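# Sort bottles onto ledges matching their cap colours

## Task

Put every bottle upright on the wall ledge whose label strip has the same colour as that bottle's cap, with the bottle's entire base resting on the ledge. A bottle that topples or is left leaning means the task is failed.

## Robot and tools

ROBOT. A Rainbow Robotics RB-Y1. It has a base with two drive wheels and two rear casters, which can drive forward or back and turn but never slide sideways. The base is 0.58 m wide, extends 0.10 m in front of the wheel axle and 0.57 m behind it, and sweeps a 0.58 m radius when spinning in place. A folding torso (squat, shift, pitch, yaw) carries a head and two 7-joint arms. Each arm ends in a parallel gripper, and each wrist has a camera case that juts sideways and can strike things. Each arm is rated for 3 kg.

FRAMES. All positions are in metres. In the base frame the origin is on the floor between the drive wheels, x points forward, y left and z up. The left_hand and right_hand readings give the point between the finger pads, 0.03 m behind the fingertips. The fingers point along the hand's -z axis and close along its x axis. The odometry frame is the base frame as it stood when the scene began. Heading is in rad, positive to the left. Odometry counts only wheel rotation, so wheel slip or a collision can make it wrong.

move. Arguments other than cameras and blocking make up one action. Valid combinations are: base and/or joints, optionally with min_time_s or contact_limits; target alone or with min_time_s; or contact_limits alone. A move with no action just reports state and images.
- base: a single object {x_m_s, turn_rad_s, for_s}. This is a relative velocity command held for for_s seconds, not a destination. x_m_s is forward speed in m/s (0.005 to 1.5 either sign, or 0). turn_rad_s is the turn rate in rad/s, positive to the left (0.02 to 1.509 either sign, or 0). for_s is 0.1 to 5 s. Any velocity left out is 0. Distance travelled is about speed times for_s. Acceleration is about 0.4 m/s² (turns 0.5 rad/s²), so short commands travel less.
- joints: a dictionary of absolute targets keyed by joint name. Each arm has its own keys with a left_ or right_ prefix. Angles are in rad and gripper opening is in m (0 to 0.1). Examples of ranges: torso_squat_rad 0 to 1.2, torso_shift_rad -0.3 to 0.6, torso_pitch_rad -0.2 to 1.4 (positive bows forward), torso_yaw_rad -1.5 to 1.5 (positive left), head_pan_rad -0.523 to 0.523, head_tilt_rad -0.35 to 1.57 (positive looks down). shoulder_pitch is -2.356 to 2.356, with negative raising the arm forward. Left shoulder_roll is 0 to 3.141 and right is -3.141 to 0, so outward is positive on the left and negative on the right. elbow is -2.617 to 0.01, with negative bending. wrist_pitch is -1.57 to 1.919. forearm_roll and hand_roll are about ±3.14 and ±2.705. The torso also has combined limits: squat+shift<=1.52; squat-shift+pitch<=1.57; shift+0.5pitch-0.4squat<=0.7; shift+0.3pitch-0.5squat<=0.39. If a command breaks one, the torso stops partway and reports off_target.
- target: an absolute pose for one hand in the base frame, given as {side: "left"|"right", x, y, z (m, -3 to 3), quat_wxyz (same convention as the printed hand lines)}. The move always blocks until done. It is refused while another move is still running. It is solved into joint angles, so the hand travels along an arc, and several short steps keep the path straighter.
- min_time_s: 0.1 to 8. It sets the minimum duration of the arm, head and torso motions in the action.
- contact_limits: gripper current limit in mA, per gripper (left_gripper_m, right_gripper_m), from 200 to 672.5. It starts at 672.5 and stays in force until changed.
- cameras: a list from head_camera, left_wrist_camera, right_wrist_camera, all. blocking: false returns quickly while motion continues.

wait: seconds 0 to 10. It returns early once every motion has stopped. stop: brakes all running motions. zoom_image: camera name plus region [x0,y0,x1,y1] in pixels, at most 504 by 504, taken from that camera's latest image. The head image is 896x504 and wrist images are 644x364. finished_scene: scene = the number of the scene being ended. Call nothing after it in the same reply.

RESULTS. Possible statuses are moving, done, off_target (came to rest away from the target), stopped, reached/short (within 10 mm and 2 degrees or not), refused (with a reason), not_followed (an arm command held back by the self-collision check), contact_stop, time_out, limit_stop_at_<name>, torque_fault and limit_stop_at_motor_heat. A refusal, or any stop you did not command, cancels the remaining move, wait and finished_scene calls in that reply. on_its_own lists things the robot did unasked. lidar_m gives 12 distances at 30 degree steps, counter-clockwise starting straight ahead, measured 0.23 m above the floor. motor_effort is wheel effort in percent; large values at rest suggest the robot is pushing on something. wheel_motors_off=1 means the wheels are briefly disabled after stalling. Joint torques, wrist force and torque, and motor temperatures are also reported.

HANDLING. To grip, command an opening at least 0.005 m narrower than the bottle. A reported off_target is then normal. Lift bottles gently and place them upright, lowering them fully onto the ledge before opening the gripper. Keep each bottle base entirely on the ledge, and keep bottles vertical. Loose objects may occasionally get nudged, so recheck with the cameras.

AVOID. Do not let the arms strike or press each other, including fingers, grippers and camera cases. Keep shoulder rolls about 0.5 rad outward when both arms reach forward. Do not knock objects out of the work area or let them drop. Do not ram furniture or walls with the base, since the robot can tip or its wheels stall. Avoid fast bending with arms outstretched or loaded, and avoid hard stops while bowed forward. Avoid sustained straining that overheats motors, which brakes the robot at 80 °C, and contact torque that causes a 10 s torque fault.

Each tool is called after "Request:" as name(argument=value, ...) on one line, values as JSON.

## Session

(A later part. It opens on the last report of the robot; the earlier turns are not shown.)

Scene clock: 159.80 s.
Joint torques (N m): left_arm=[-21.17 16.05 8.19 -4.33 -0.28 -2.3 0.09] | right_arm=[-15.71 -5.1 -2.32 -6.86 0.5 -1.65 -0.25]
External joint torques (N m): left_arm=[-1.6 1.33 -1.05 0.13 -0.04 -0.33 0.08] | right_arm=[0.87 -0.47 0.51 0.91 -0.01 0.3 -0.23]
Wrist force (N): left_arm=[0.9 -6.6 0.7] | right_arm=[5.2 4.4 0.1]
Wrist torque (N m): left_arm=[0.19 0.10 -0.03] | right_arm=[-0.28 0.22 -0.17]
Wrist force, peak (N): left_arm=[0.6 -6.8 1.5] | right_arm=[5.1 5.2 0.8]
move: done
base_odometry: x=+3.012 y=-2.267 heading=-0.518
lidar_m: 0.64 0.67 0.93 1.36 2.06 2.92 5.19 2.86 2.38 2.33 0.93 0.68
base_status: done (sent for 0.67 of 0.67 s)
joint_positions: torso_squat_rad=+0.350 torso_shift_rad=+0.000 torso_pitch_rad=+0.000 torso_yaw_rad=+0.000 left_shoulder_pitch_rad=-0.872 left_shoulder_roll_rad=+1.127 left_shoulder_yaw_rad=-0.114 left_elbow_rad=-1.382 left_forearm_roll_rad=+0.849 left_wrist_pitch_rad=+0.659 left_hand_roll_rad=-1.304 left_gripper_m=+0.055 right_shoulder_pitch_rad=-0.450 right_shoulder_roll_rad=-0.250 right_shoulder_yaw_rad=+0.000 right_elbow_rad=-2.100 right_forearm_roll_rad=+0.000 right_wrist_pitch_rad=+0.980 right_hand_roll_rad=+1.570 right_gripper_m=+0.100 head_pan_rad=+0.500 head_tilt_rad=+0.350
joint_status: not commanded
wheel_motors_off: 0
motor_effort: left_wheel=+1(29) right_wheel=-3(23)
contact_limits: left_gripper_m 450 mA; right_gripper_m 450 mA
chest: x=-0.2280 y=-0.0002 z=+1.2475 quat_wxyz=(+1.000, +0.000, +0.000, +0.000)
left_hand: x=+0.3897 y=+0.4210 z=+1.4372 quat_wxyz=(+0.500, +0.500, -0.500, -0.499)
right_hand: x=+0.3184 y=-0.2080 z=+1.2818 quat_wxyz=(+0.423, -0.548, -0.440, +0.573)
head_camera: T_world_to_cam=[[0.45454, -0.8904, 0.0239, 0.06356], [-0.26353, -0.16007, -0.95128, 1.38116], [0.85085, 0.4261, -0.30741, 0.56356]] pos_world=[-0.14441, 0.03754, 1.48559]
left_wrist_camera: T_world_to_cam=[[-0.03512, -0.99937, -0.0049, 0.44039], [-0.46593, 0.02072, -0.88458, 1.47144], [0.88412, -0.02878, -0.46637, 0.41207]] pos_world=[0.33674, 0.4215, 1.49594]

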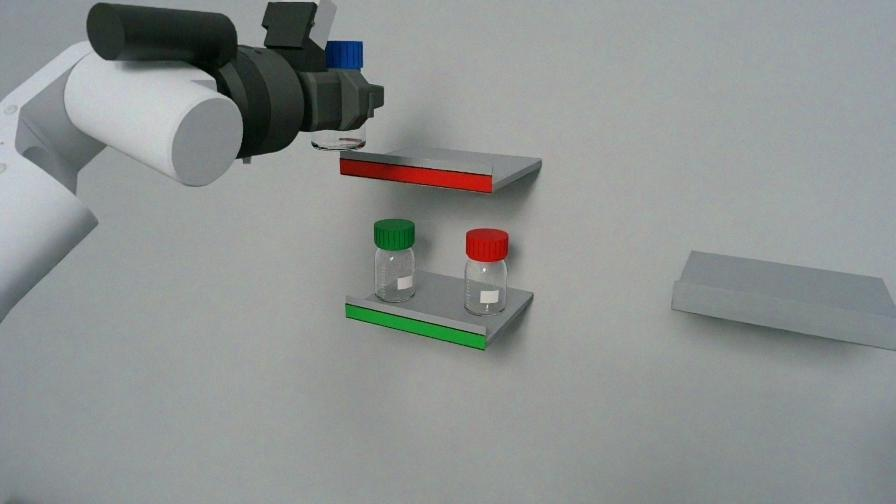

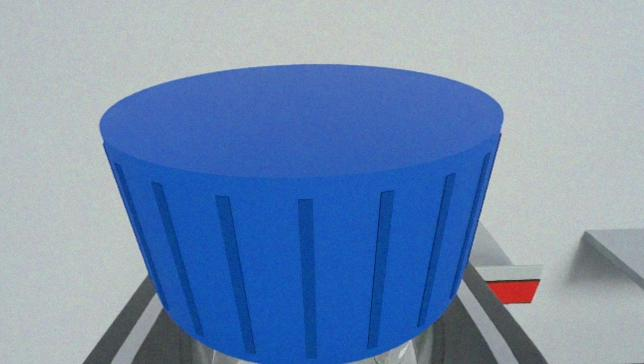

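Request:
move(base={"x_m_s": -0.4, "for_s": 0.9333}, joints={"head_pan_rad": 0, "head_tilt_rad": 0.35, "right_shoulder_pitch_rad": 0.2, "right_elbow_rad": -2.3, "right_wrist_pitch_rad": 0.53}, min_time_s=1.0, cameras=[])

Request:
move(target={"side": "left", "x": 0.36, "y": 0.05, "z": 1.437, "quat_wxyz": [0.5, 0.5, -0.5, -0.5]}, min_time_s=1.2, cameras=[])

Request:
move(base={"turn_rad_s": -0.6, "for_s": 0.9667}, cameras=["head_camera", "left_wrist_camera"])

Scene clock: 164.30 s.
Joint torques (N m): left_arm=[-21.15 15.64 8.83 -4.87 -0.46 -2.37 0.04] | right_arm=[-7.14 -4.19 -2.52 -8.73 0.24 -1.54 -0.33]
External joint torques (N m): left_arm=[-1.57 0.91 -0.41 -0.41 -0.22 -0.41 0.03] | right_arm=[0.27 -0.35 0.29 1.09 -0.15 0.4 -0.31]
Wrist force (N): left_arm=[0.9 -6.4 1.1] | right_arm=[4.3 4.4 0.4]
Wrist torque (N m): left_arm=[0.15 0.12 -0.02] | right_arm=[-0.25 0.08 -0.17]
Wrist force, peak (N): left_arm=[0.8 -6.8 1.4] | right_arm=[3.8 6.4 0.1]
move: done
base_odometry: x=+2.709 y=-2.094 heading=-0.517
lidar_m: 0.99 1.03 1.41 1.97 1.99 3.13 4.85 2.74 2.40 2.32 1.42 1.03
base_status: done (sent for 0.93 of 0.93 s)
joint_positions: torso_squat_rad=+0.350 torso_shift_rad=+0.000 torso_pitch_rad=+0.000 torso_yaw_rad=+0.000 left_shoulder_pitch_rad=-0.872 left_shoulder_roll_rad=+1.127 left_shoulder_yaw_rad=-0.115 left_elbow_rad=-1.382 left_forearm_roll_rad=+0.849 left_wrist_pitch_rad=+0.659 left_hand_roll_rad=-1.304 left_gripper_m=+0.055 right_shoulder_pitch_rad=+0.200 right_shoulder_roll_rad=-0.250 right_shoulder_yaw_rad=+0.000 right_elbow_rad=-2.300 right_forearm_roll_rad=+0.000 right_wrist_pitch_rad=+0.530 right_hand_roll_rad=+1.570 right_gripper_m=+0.100 head_pan_rad=+0.000 head_tilt_rad=+0.350
joint_status: all done
wheel_motors_off: 0
motor_effort: left_wheel=+7(22) right_wheel=-4(29)
contact_limits: left_gripper_m 450 mA; right_gripper_m 450 mA
chest: x=-0.2281 y=-0.0002 z=+1.2475 quat_wxyz=(+1.000, +0.000, +0.000, +0.000)
left_hand: x=+0.3897 y=+0.4210 z=+1.4372 quat_wxyz=(+0.500, +0.500, -0.500, -0.499)
right_hand: x=+0.2148 y=-0.2719 z=+1.1612 quat_wxyz=(+0.438, -0.564, -0.429, +0.553)

Scene clock: 166.23 s.
Joint torques (N m): left_arm=[-23.12 8.54 8.46 -3.34 -1.62 -1.56 0.04] | right_arm=[-7.14 -4.02 -2.05 -8.84 0.14 -1.56 -0.28]
External joint torques (N m): left_arm=[-1.03 1.94 -0.37 0.19 -0.07 -0.32 0.03] | right_arm=[0.28 -0.19 0.76 0.99 -0.25 0.38 -0.26]
Wrist force (N): left_arm=[1.0 -6.4 0.9] | right_arm=[4.1 4.5 0.8]
Wrist torque (N m): left_arm=[0.17 0.12 -0.15] | right_arm=[-0.28 0.08 -0.22]
Wrist force, peak (N): left_arm=[2.4 -7.2 -0.4] | right_arm=[4.3 5.6 0.8]
move: done
base_odometry: x=+2.709 y=-2.094 heading=-0.517
lidar_m: 0.99 1.04 1.41 1.98 1.99 3.13 4.85 2.73 2.40 2.32 1.42 1.04
base_status: not commanded
joint_positions: torso_squat_rad=+0.350 torso_shift_rad=+0.000 torso_pitch_rad=+0.000 torso_yaw_rad=+0.000 left_shoulder_pitch_rad=-1.315 left_shoulder_roll_rad=+0.449 left_shoulder_yaw_rad=-0.553 left_elbow_rad=-1.634 left_forearm_roll_rad=-0.051 left_wrist_pitch_rad=+1.364 left_hand_roll_rad=-0.652 left_gripper_m=+0.055 right_shoulder_pitch_rad=+0.200 right_shoulder_roll_rad=-0.250 right_shoulder_yaw_rad=+0.000 right_elbow_rad=-2.300 right_forearm_roll_rad=+0.000 right_wrist_pitch_rad=+0.530 right_hand_roll_rad=+1.570 right_gripper_m=+0.100 head_pan_rad=+0.000 head_tilt_rad=+0.350
joint_status: all done
wheel_motors_off: 0
motor_effort: left_wheel=+8(8) right_wheel=-4(6)
contact_limits: left_gripper_m 450 mA; right_gripper_m 450 mA
chest: x=-0.2280 y=-0.0002 z=+1.2475 quat_wxyz=(+1.000, +0.000, +0.000, +0.000)
left_hand: x=+0.3591 y=+0.0501 z=+1.4369 quat_wxyz=(+0.499, +0.500, -0.500, -0.500)
left_hand_status: reached (checked arc that bows 64 mm and turns the hand up to 9 deg, planned for 1.2 s): 1 mm and 0.1 deg off.
right_hand: x=+0.2148 y=-0.2719 z=+1.1611 quat_wxyz=(+0.438, -0.564, -0.429, +0.553)

Scene clock: 168.50 s.
Joint torques (N m): left_arm=[-23.25 8.37 8.36 -3.36 -1.78 -1.53 0.15] | right_arm=[-6.84 -3.89 -2.56 -8.2 0.28 -1.59 -0.04]
External joint torques (N m): left_arm=[-1.16 1.78 -0.46 0.17 -0.22 -0.29 0.13] | right_arm=[0.58 -0.06 0.24 1.63 -0.11 0.36 -0.02]
Wrist force (N): left_arm=[0.9 -6.4 1.1] | right_arm=[4.3 4.1 0.4]
Wrist torque (N m): left_arm=[0.16 0.10 -0.17] | right_arm=[-0.23 0.10 -0.17]
Wrist force, peak (N): left_arm=[1.0 -6.8 1.2] | right_arm=[4.6 5.5 0.3]
move: done
base_odometry: x=+2.709 y=-2.094 heading=-0.984
lidar_m: 1.02 1.00 1.05 1.47 1.97 2.01 3.13 4.85 2.61 2.35 2.31 1.35
base_status: done (sent for 0.97 of 0.97 s)
joint_positions: torso_squat_rad=+0.350 torso_shift_rad=+0.000 torso_pitch_rad=+0.000 torso_yaw_rad=+0.000 left_shoulder_pitch_rad=-1.315 left_shoulder_roll_rad=+0.449 left_shoulder_yaw_rad=-0.553 left_elbow_rad=-1.634 left_forearm_roll_rad=-0.051 left_wrist_pitch_rad=+1.364 left_hand_roll_rad=-0.652 left_gripper_m=+0.055 right_shoulder_pitch_rad=+0.200 right_shoulder_roll_rad=-0.250 right_shoulder_yaw_rad=+0.000 right_elbow_rad=-2.300 right_forearm_roll_rad=+0.000 right_wrist_pitch_rad=+0.530 right_hand_roll_rad=+1.570 right_gripper_m=+0.100 head_pan_rad=+0.000 head_tilt_rad=+0.350
joint_status: not commanded
wheel_motors_off: 0
motor_effort: left_wheel=+6(29) right_wheel=-1(25)
contact_limits: left_gripper_m 450 mA; right_gripper_m 450 mA
chest: x=-0.2280 y=-0.0002 z=+1.2475 quat_wxyz=(+1.000, +0.000, +0.000, +0.000)
left_hand: x=+0.3591 y=+0.0502 z=+1.4369 quat_wxyz=(+0.500, +0.500, -0.500, -0.500)
right_hand: x=+0.2148 y=-0.2719 z=+1.1612 quat_wxyz=(+0.438, -0.564, -0.429, +0.553)
head_camera: T_world_to_cam=[[-0.02796, -0.99932, 0.02387, -0.03583], [-0.30829, -0.0141, -0.95119, 1.37181], [0.95088, -0.03396, -0.30769, 0.58434]] pos_world=[-0.13372, 0.00337, 1.48549]
left_wrist_camera: T_world_to_cam=[[-0.03706, -0.9993, -0.00556, 0.07042], [-0.46656, 0.02222, -0.88421, 1.46417], [0.88371, -0.03018, -0.46705, 0.42954]] pos_world=[0.30614, 0.0508, 1.49564]

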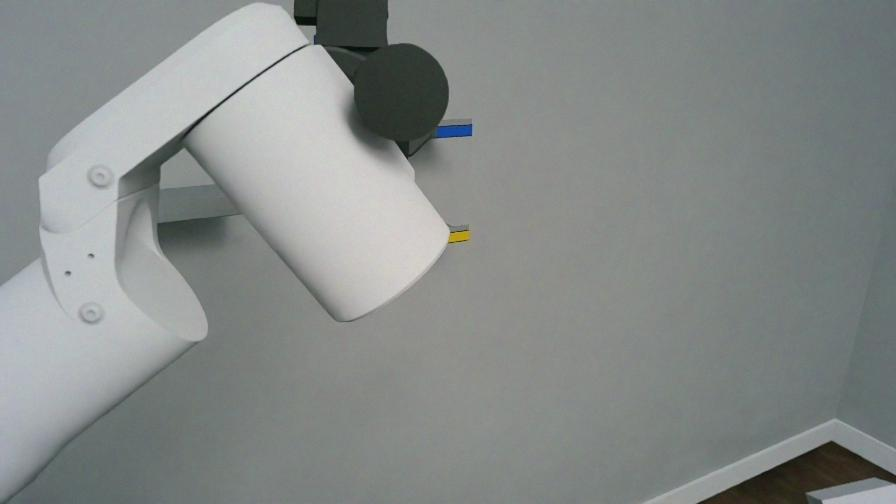

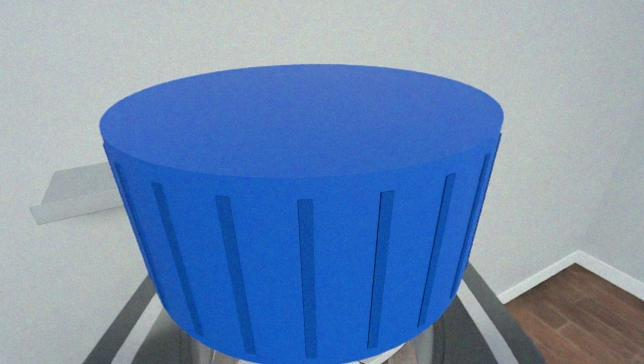

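Request:
move(target={"side": "left", "x": 0.36, "y": 0.045, "z": 1.447, "quat_wxyz": [0.5, 0.5, -0.5, -0.5]}, min_time_s=0.4, cameras=[])

Request:
move(base={"x_m_s": 0.35, "for_s": 1.3333}, joints={"head_pan_rad": -0.3, "head_tilt_rad": 0.3}, cameras=["head_camera", "left_wrist_camera"])

Scene clock: 170.30 s.
Joint torques (N m): left_arm=[-23.71 6.95 10.43 -3.21 -1.59 -1.32 0.08] | right_arm=[-7.46 -3.96 -2.19 -8.75 0.29 -1.52 -0.01]
External joint torques (N m): left_arm=[-1.54 0.19 1.71 0.25 -0.04 -0.08 0.06] | right_arm=[-0.04 -0.12 0.61 1.07 -0.1 0.42 0.01]
Wrist force (N): left_arm=[0.9 -6.3 1.5] | right_arm=[4.2 4.8 0.3]
Wrist torque (N m): left_arm=[0.16 0.11 -0.03] | right_arm=[-0.29 0.05 -0.15]
Wrist force, peak (N): left_arm=[0.8 -7.1 1.2] | right_arm=[4.6 5.3 -0.3]
move: done
base_odometry: x=+2.709 y=-2.094 heading=-0.984
lidar_m: 1.02 0.99 1.05 1.46 1.98 2.01 3.13 4.85 2.62 2.35 2.32 1.34
base_status: not commanded
joint_positions: torso_squat_rad=+0.350 torso_shift_rad=+0.000 torso_pitch_rad=+0.000 torso_yaw_rad=+0.000 left_shoulder_pitch_rad=-1.349 left_shoulder_roll_rad=+0.437 left_shoulder_yaw_rad=-0.548 left_elbow_rad=-1.604 left_forearm_roll_rad=-0.042 left_wrist_pitch_rad=+1.369 left_hand_roll_rad=-0.660 left_gripper_m=+0.055 right_shoulder_pitch_rad=+0.200 right_shoulder_roll_rad=-0.250 right_shoulder_yaw_rad=+0.000 right_elbow_rad=-2.300 right_forearm_roll_rad=+0.000 right_wrist_pitch_rad=+0.530 right_hand_roll_rad=+1.570 right_gripper_m=+0.100 head_pan_rad=+0.000 head_tilt_rad=+0.350
joint_status: all done
wheel_motors_off: 0
motor_effort: left_wheel=+6(7) right_wheel=-1(1)
contact_limits: left_gripper_m 450 mA; right_gripper_m 450 mA
chest: x=-0.2280 y=-0.0002 z=+1.2475 quat_wxyz=(+1.000, +0.000, +0.000, +0.000)
left_hand: x=+0.3594 y=+0.0451 z=+1.4468 quat_wxyz=(+0.500, +0.500, -0.500, -0.500)
left_hand_status: reached (checked arc that bows 1 mm and turns the hand up to 0 deg, planned for 0.4 s): 1 mm and 0.1 deg off.
right_hand: x=+0.2148 y=-0.2719 z=+1.1612 quat_wxyz=(+0.438, -0.564, -0.429, +0.553)

Scene clock: 173.07 s.
Joint torques (N m): left_arm=[-24.29 6.93 10.04 -3.81 -1.71 -1.41 0.03] | right_arm=[-7.21 -4.01 -2.48 -8.89 0.33 -1.73 -0.28]
External joint torques (N m): left_arm=[-2.12 0.17 1.33 -0.35 -0.16 -0.16 0.01] | right_arm=[0.21 -0.17 0.32 0.94 -0.06 0.22 -0.26]
Wrist force (N): left_arm=[1.0 -6.5 1.3] | right_arm=[3.9 4.2 0.0]
Wrist torque (N m): left_arm=[0.18 0.12 -0.03] | right_arm=[-0.26 0.06 -0.19]
Wrist force, peak (N): left_arm=[1.1 -6.9 0.5] | right_arm=[4.5 5.8 0.9]
move: done
base_odometry: x=+2.968 y=-2.483 heading=-0.984
lidar_m: 0.59 0.58 0.61 0.88 1.56 2.27 3.58 5.27 2.77 2.16 1.89 0.79
base_status: done (sent for 1.33 of 1.33 s)
joint_positions: torso_squat_rad=+0.350 torso_shift_rad=+0.000 torso_pitch_rad=+0.000 torso_yaw_rad=+0.000 left_shoulder_pitch_rad=-1.349 left_shoulder_roll_rad=+0.437 left_shoulder_yaw_rad=-0.548 left_elbow_rad=-1.604 left_forearm_roll_rad=-0.042 left_wrist_pitch_rad=+1.369 left_hand_roll_rad=-0.660 left_gripper_m=+0.055 right_shoulder_pitch_rad=+0.200 right_shoulder_roll_rad=-0.250 right_shoulder_yaw_rad=+0.000 right_elbow_rad=-2.300 right_forearm_roll_rad=+0.000 right_wrist_pitch_rad=+0.530 right_hand_roll_rad=+1.570 right_gripper_m=+0.100 head_pan_rad=-0.300 head_tilt_rad=+0.300
joint_status: all done
wheel_motors_off: 0
motor_effort: left_wheel=-1(31) right_wheel=+0(25)
contact_limits: left_gripper_m 450 mA; right_gripper_m 450 mA
chest: x=-0.2280 y=-0.0002 z=+1.2475 quat_wxyz=(+1.000, +0.000, +0.000, +0.000)
left_hand: x=+0.3595 y=+0.0451 z=+1.4467 quat_wxyz=(+0.500, +0.500, -0.500, -0.500)
right_hand: x=+0.2149 y=-0.2719 z=+1.1611 quat_wxyz=(+0.438, -0.564, -0.429, +0.553)
head_camera: T_world_to_cam=[[-0.32312, -0.94609, 0.02247, -0.09459], [-0.25326, 0.06357, -0.96531, 1.40371], [0.91184, -0.31761, -0.26015, 0.50736]] pos_world=[-0.13769, -0.01758, 1.48912]
left_wrist_camera: T_world_to_cam=[[-0.03652, -0.99932, -0.0054, 0.06499], [-0.46646, 0.02182, -0.88427, 1.4733], [0.88379, -0.02978, -0.46694, 0.43345]] pos_world=[0.30654, 0.0457, 1.50554]

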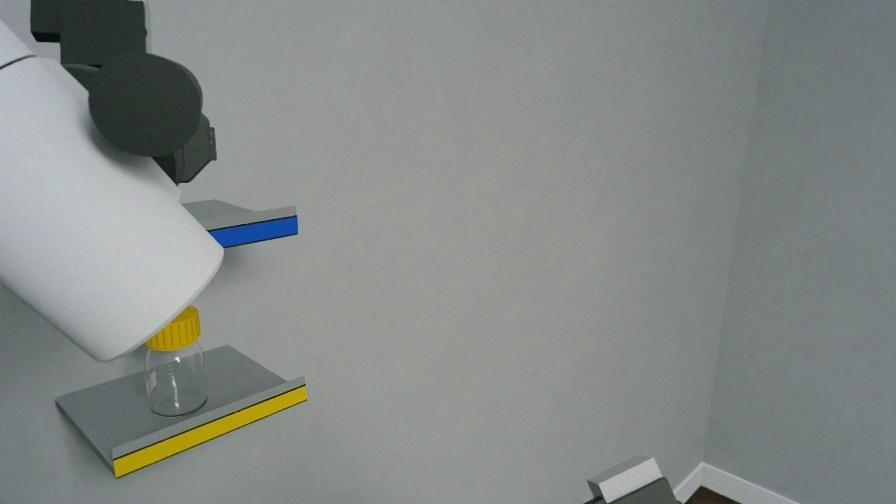

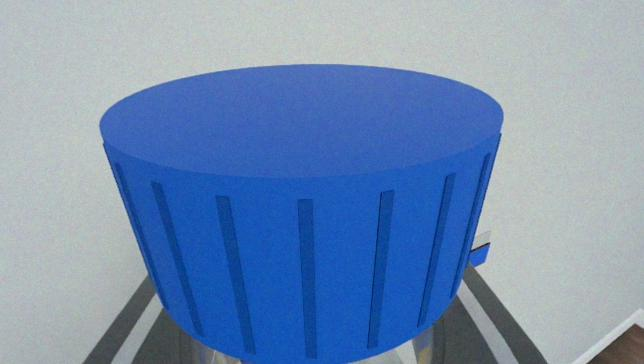

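Request:
move(base={"x_m_s": 0.3, "for_s": 0.6333}, cameras=["head_camera", "left_wrist_camera"])

Request:
move(target={"side": "left", "x": 0.36, "y": 0.045, "z": 1.415, "quat_wxyz": [0.5, 0.5, -0.5, -0.5]}, min_time_s=0.7, cameras=["left_wrist_camera"])

Scene clock: 175.27 s.
Joint torques (N m): left_arm=[-23.96 7 10.54 -4.03 -1.65 -1.46 0.04] | right_arm=[-6.59 -4.26 -2.59 -9.03 0.29 -1.88 -0.07]
External joint torques (N m): left_arm=[-1.8 0.24 1.83 -0.57 -0.1 -0.21 0.03] | right_arm=[0.82 -0.42 0.22 0.79 -0.1 0.07 -0.05]
Wrist force (N): left_arm=[1.0 -6.5 1.0] | right_arm=[4.4 4.1 0.5]
Wrist torque (N m): left_arm=[0.17 0.12 -0.05] | right_arm=[-0.26 0.12 -0.19]
Wrist force, peak (N): left_arm=[1.0 -6.9 0.0] | right_arm=[5.2 4.6 1.0]
move: done
base_odometry: x=+3.056 y=-2.616 heading=-0.984
lidar_m: 0.45 0.43 0.46 0.67 1.62 2.39 3.74 5.40 2.76 2.09 1.42 0.59
base_status: done (sent for 0.63 of 0.63 s)
joint_positions: torso_squat_rad=+0.350 torso_shift_rad=+0.000 torso_pitch_rad=+0.000 torso_yaw_rad=+0.000 left_shoulder_pitch_rad=-1.349 left_shoulder_roll_rad=+0.437 left_shoulder_yaw_rad=-0.548 left_elbow_rad=-1.604 left_forearm_roll_rad=-0.042 left_wrist_pitch_rad=+1.369 left_hand_roll_rad=-0.660 left_gripper_m=+0.055 right_shoulder_pitch_rad=+0.200 right_shoulder_roll_rad=-0.250 right_shoulder_yaw_rad=+0.000 right_elbow_rad=-2.300 right_forearm_roll_rad=+0.000 right_wrist_pitch_rad=+0.530 right_hand_roll_rad=+1.570 right_gripper_m=+0.100 head_pan_rad=-0.300 head_tilt_rad=+0.300
joint_status: not commanded
wheel_motors_off: 0
motor_effort: left_wheel=+0(21) right_wheel=-1(23)
contact_limits: left_gripper_m 450 mA; right_gripper_m 450 mA
chest: x=-0.2280 y=-0.0002 z=+1.2475 quat_wxyz=(+1.000, +0.000, +0.000, +0.000)
left_hand: x=+0.3595 y=+0.0451 z=+1.4467 quat_wxyz=(+0.500, +0.500, -0.500, -0.500)
right_hand: x=+0.2149 y=-0.2719 z=+1.1611 quat_wxyz=(+0.438, -0.564, -0.429, +0.553)
head_camera: T_world_to_cam=[[-0.32312, -0.94609, 0.02247, -0.09459], [-0.25326, 0.06357, -0.96531, 1.40371], [0.91184, -0.31761, -0.26015, 0.50736]] pos_world=[-0.13769, -0.01758, 1.48912]
left_wrist_camera: T_world_to_cam=[[-0.03647, -0.99932, -0.00531, 0.06484], [-0.46647, 0.02172, -0.88427, 1.47331], [0.88379, -0.02978, -0.46694, 0.43345]] pos_world=[0.30654, 0.0457, 1.50554]

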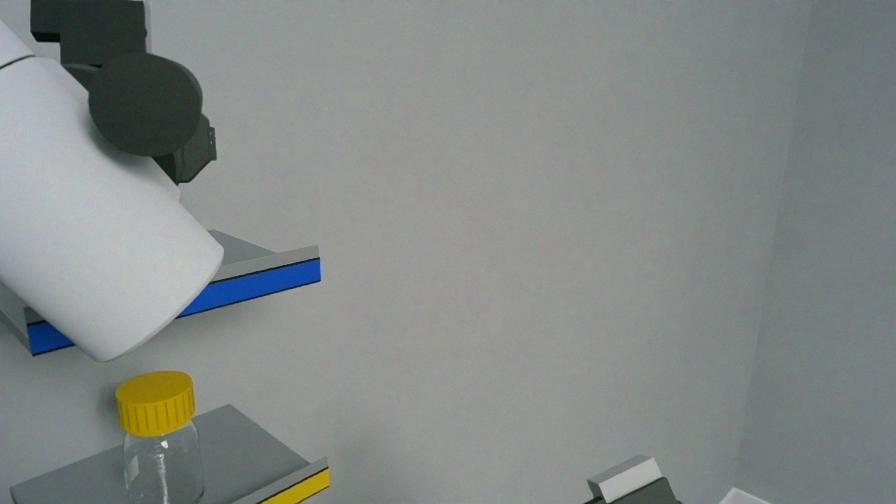

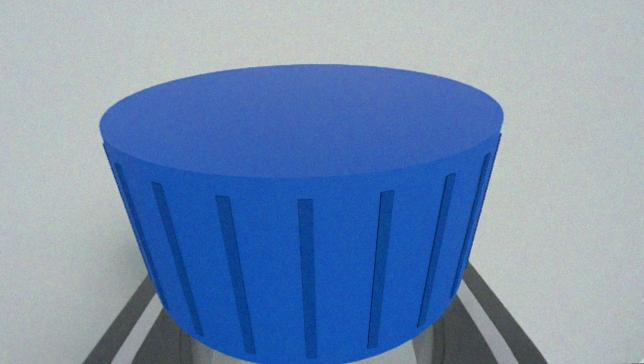

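Scene clock: 176.30 s.
Joint torques (N m): left_arm=[-23.44 6.77 7.51 -5.06 -2 -1.62 0.54] | right_arm=[-6.6 -4.04 -2.83 -8.9 0.25 -1.74 -0.13]
External joint torques (N m): left_arm=[-1.39 0.53 -1.46 -1.27 -0.41 -0.44 0.53] | right_arm=[0.81 -0.2 -0.02 0.93 -0.14 0.2 -0.11]
Wrist force (N): left_arm=[1.0 -6.5 1.4] | right_arm=[4.3 4.3 0.5]
Wrist torque (N m): left_arm=[0.18 0.12 -0.17] | right_arm=[-0.26 0.08 -0.14]
Wrist force, peak (N): left_arm=[1.0 -7.0 0.8] | right_arm=[4.4 5.5 0.6]
move: done
base_odometry: x=+3.056 y=-2.616 heading=-0.984
lidar_m: 0.45 0.44 0.46 0.67 1.61 2.40 3.74 5.41 2.76 2.09 1.43 0.59
base_status: not commanded
joint_positions: torso_squat_rad=+0.350 torso_shift_rad=+0.000 torso_pitch_rad=+0.000 torso_yaw_rad=+0.000 left_shoulder_pitch_rad=-1.273 left_shoulder_roll_rad=+0.435 left_shoulder_yaw_rad=-0.586 left_elbow_rad=-1.647 left_forearm_roll_rad=-0.096 left_wrist_pitch_rad=+1.353 left_hand_roll_rad=-0.615 left_gripper_m=+0.055 right_shoulder_pitch_rad=+0.200 right_shoulder_roll_rad=-0.250 right_shoulder_yaw_rad=+0.000 right_elbow_rad=-2.300 right_forearm_roll_rad=+0.000 right_wrist_pitch_rad=+0.530 right_hand_roll_rad=+1.570 right_gripper_m=+0.100 head_pan_rad=-0.300 head_tilt_rad=+0.300
joint_status: all done
wheel_motors_off: 0
motor_effort: left_wheel=-1(1) right_wheel=+0(2)
contact_limits: left_gripper_m 450 mA; right_gripper_m 450 mA
chest: x=-0.2280 y=-0.0002 z=+1.2475 quat_wxyz=(+1.000, +0.000, +0.000, +0.000)
left_hand: x=+0.3601 y=+0.0452 z=+1.4152 quat_wxyz=(+0.500, +0.500, -0.500, -0.500)
left_hand_status: reached (checked arc that bows 2 mm and turns the hand up to 0 deg, planned for 0.7 s): 0 mm and 0.0 deg off.
right_hand: x=+0.2149 y=-0.2719 z=+1.1611 quat_wxyz=(+0.438, -0.564, -0.429, +0.553)
left_wrist_camera: T_world_to_cam=[[-0.03566, -0.99935, -0.00481, 0.06381], [-0.46691, 0.02092, -0.88406, 1.4455], [0.88359, -0.02928, -0.46735, 0.4188]] pos_world=[0.30713, 0.0458, 1.47394]

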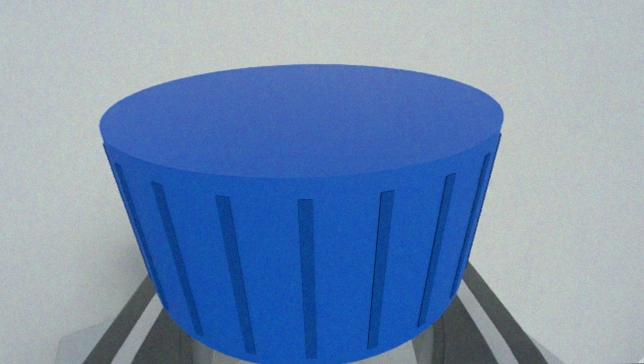

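Request:
move(target={"side": "left", "x": 0.36, "y": 0.045, "z": 1.398, "quat_wxyz": [0.5, 0.5, -0.5, -0.5]}, min_time_s=0.6, cameras=["left_wrist_camera"])

Scene clock: 177.53 s.
Joint torques (N m): left_arm=[-23.38 5.78 7.37 -5.28 -2 -1.48 0.46] | right_arm=[-7.13 -4.15 -2.44 -8.62 0.35 -1.87 -0.02]
External joint torques (N m): left_arm=[-1.42 -0.19 -1.71 -1.3 -0.39 -0.34 0.45] | right_arm=[0.28 -0.31 0.36 1.2 -0.04 0.08 0]
Wrist force (N): left_arm=[0.9 -6.8 1.4] | right_arm=[4.6 4.3 0.9]
Wrist torque (N m): left_arm=[0.21 0.11 -0.16] | right_arm=[-0.23 0.09 -0.18]
Wrist force, peak (N): left_arm=[1.1 -6.9 1.2] | right_arm=[5.1 5.1 1.1]
move: done
base_odometry: x=+3.056 y=-2.616 heading=-0.984
lidar_m: 0.45 0.44 0.47 0.68 1.61 2.40 3.74 5.41 2.76 2.09 1.42 0.60
base_status: not commanded
joint_positions: torso_squat_rad=+0.350 torso_shift_rad=+0.000 torso_pitch_rad=+0.000 torso_yaw_rad=+0.000 left_shoulder_pitch_rad=-1.235 left_shoulder_roll_rad=+0.434 left_shoulder_yaw_rad=-0.606 left_elbow_rad=-1.665 left_forearm_roll_rad=-0.124 left_wrist_pitch_rad=+1.342 left_hand_roll_rad=-0.593 left_gripper_m=+0.055 right_shoulder_pitch_rad=+0.200 right_shoulder_roll_rad=-0.250 right_shoulder_yaw_rad=+0.000 right_elbow_rad=-2.300 right_forearm_roll_rad=+0.000 right_wrist_pitch_rad=+0.530 right_hand_roll_rad=+1.570 right_gripper_m=+0.100 head_pan_rad=-0.300 head_tilt_rad=+0.300
joint_status: all done
wheel_motors_off: 0
motor_effort: left_wheel=-1(1) right_wheel=-1(2)
contact_limits: left_gripper_m 450 mA; right_gripper_m 450 mA
chest: x=-0.2280 y=-0.0002 z=+1.2475 quat_wxyz=(+1.000, +0.000, +0.000, +0.000)
left_hand: x=+0.3601 y=+0.0450 z=+1.3984 quat_wxyz=(+0.500, +0.500, -0.500, -0.500)
left_hand_status: reached (checked arc that bows 1 mm and turns the hand up to 0 deg, planned for 0.6 s): 0 mm and 0.1 deg off.
right_hand: x=+0.2149 y=-0.2719 z=+1.1611 quat_wxyz=(+0.438, -0.564, -0.429, +0.553)
left_wrist_camera: T_world_to_cam=[[-0.03625, -0.99933, -0.0048, 0.0637], [-0.46807, 0.02122, -0.88344, 1.4303], [0.88295, -0.02978, -0.46853, 0.41289]] pos_world=[0.30723, 0.0456, 1.45734]

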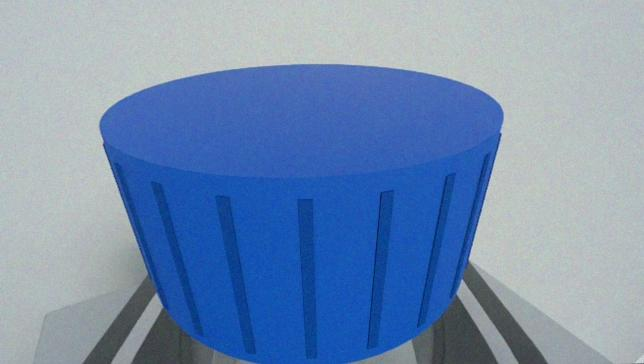

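Request:
move(target={"side": "left", "x": 0.36, "y": 0.045, "z": 1.388, "quat_wxyz": [0.5, 0.5, -0.5, -0.5]}, min_time_s=0.5, cameras=["head_camera"])

Scene clock: 178.60 s.
Joint torques (N m): left_arm=[-9.3 2.39 -0.53 -2.67 2.76 1.8 0.52] | right_arm=[-7.03 -3.78 -2.27 -8.93 0.33 -1.58 -0.22]
External joint torques (N m): left_arm=[12.6 -3.44 -9.65 1.4 4.38 2.92 0.5] | right_arm=[0.39 0.05 0.54 0.9 -0.06 0.37 -0.2]
Wrist force (N): left_arm=[0.2 19.2 -10.5] | right_arm=[4.1 4.3 0.7]
Wrist torque (N m): left_arm=[0.24 0.13 -0.18] | right_arm=[-0.29 0.04 -0.19]
Wrist force, peak (N): left_arm=[0.8 22.3 -11.2] | right_arm=[4.9 5.5 0.2]
move: done
base_odometry: x=+3.056 y=-2.616 heading=-0.984
lidar_m: 0.45 0.43 0.47 0.67 1.61 2.40 3.74 5.41 2.76 2.09 1.42 0.60
base_status: not commanded
joint_positions: torso_squat_rad=+0.350 torso_shift_rad=+0.000 torso_pitch_rad=+0.000 torso_yaw_rad=+0.000 left_shoulder_pitch_rad=-1.214 left_shoulder_roll_rad=+0.434 left_shoulder_yaw_rad=-0.616 left_elbow_rad=-1.676 left_forearm_roll_rad=-0.146 left_wrist_pitch_rad=+1.334 left_hand_roll_rad=-0.578 left_gripper_m=+0.055 right_shoulder_pitch_rad=+0.200 right_shoulder_roll_rad=-0.250 right_shoulder_yaw_rad=+0.000 right_elbow_rad=-2.300 right_forearm_roll_rad=+0.000 right_wrist_pitch_rad=+0.530 right_hand_roll_rad=+1.570 right_gripper_m=+0.100 head_pan_rad=-0.300 head_tilt_rad=+0.300
joint_status: all done
wheel_motors_off: 0
motor_effort: left_wheel=-1(1) right_wheel=-1(2)
contact_limits: left_gripper_m 450 mA; right_gripper_m 450 mA
chest: x=-0.2281 y=-0.0002 z=+1.2475 quat_wxyz=(+1.000, +0.000, +0.000, +0.000)
left_hand: x=+0.3595 y=+0.0452 z=+1.3915 quat_wxyz=(+0.499, +0.501, -0.502, -0.498)
left_hand_status: reached (checked arc that bows 1 mm and turns the hand up to 0 deg, planned for 0.5 s): 4 mm and 0.3 deg off.
right_hand: x=+0.2148 y=-0.2719 z=+1.1613 quat_wxyz=(+0.438, -0.564, -0.429, +0.553)
head_camera: T_world_to_cam=[[-0.32313, -0.94609, 0.02237, -0.0945], [-0.25294, 0.06356, -0.96539, 1.40383], [0.91193, -0.3176, -0.25984, 0.5071]] pos_world=[-0.13789, -0.01758, 1.48912]

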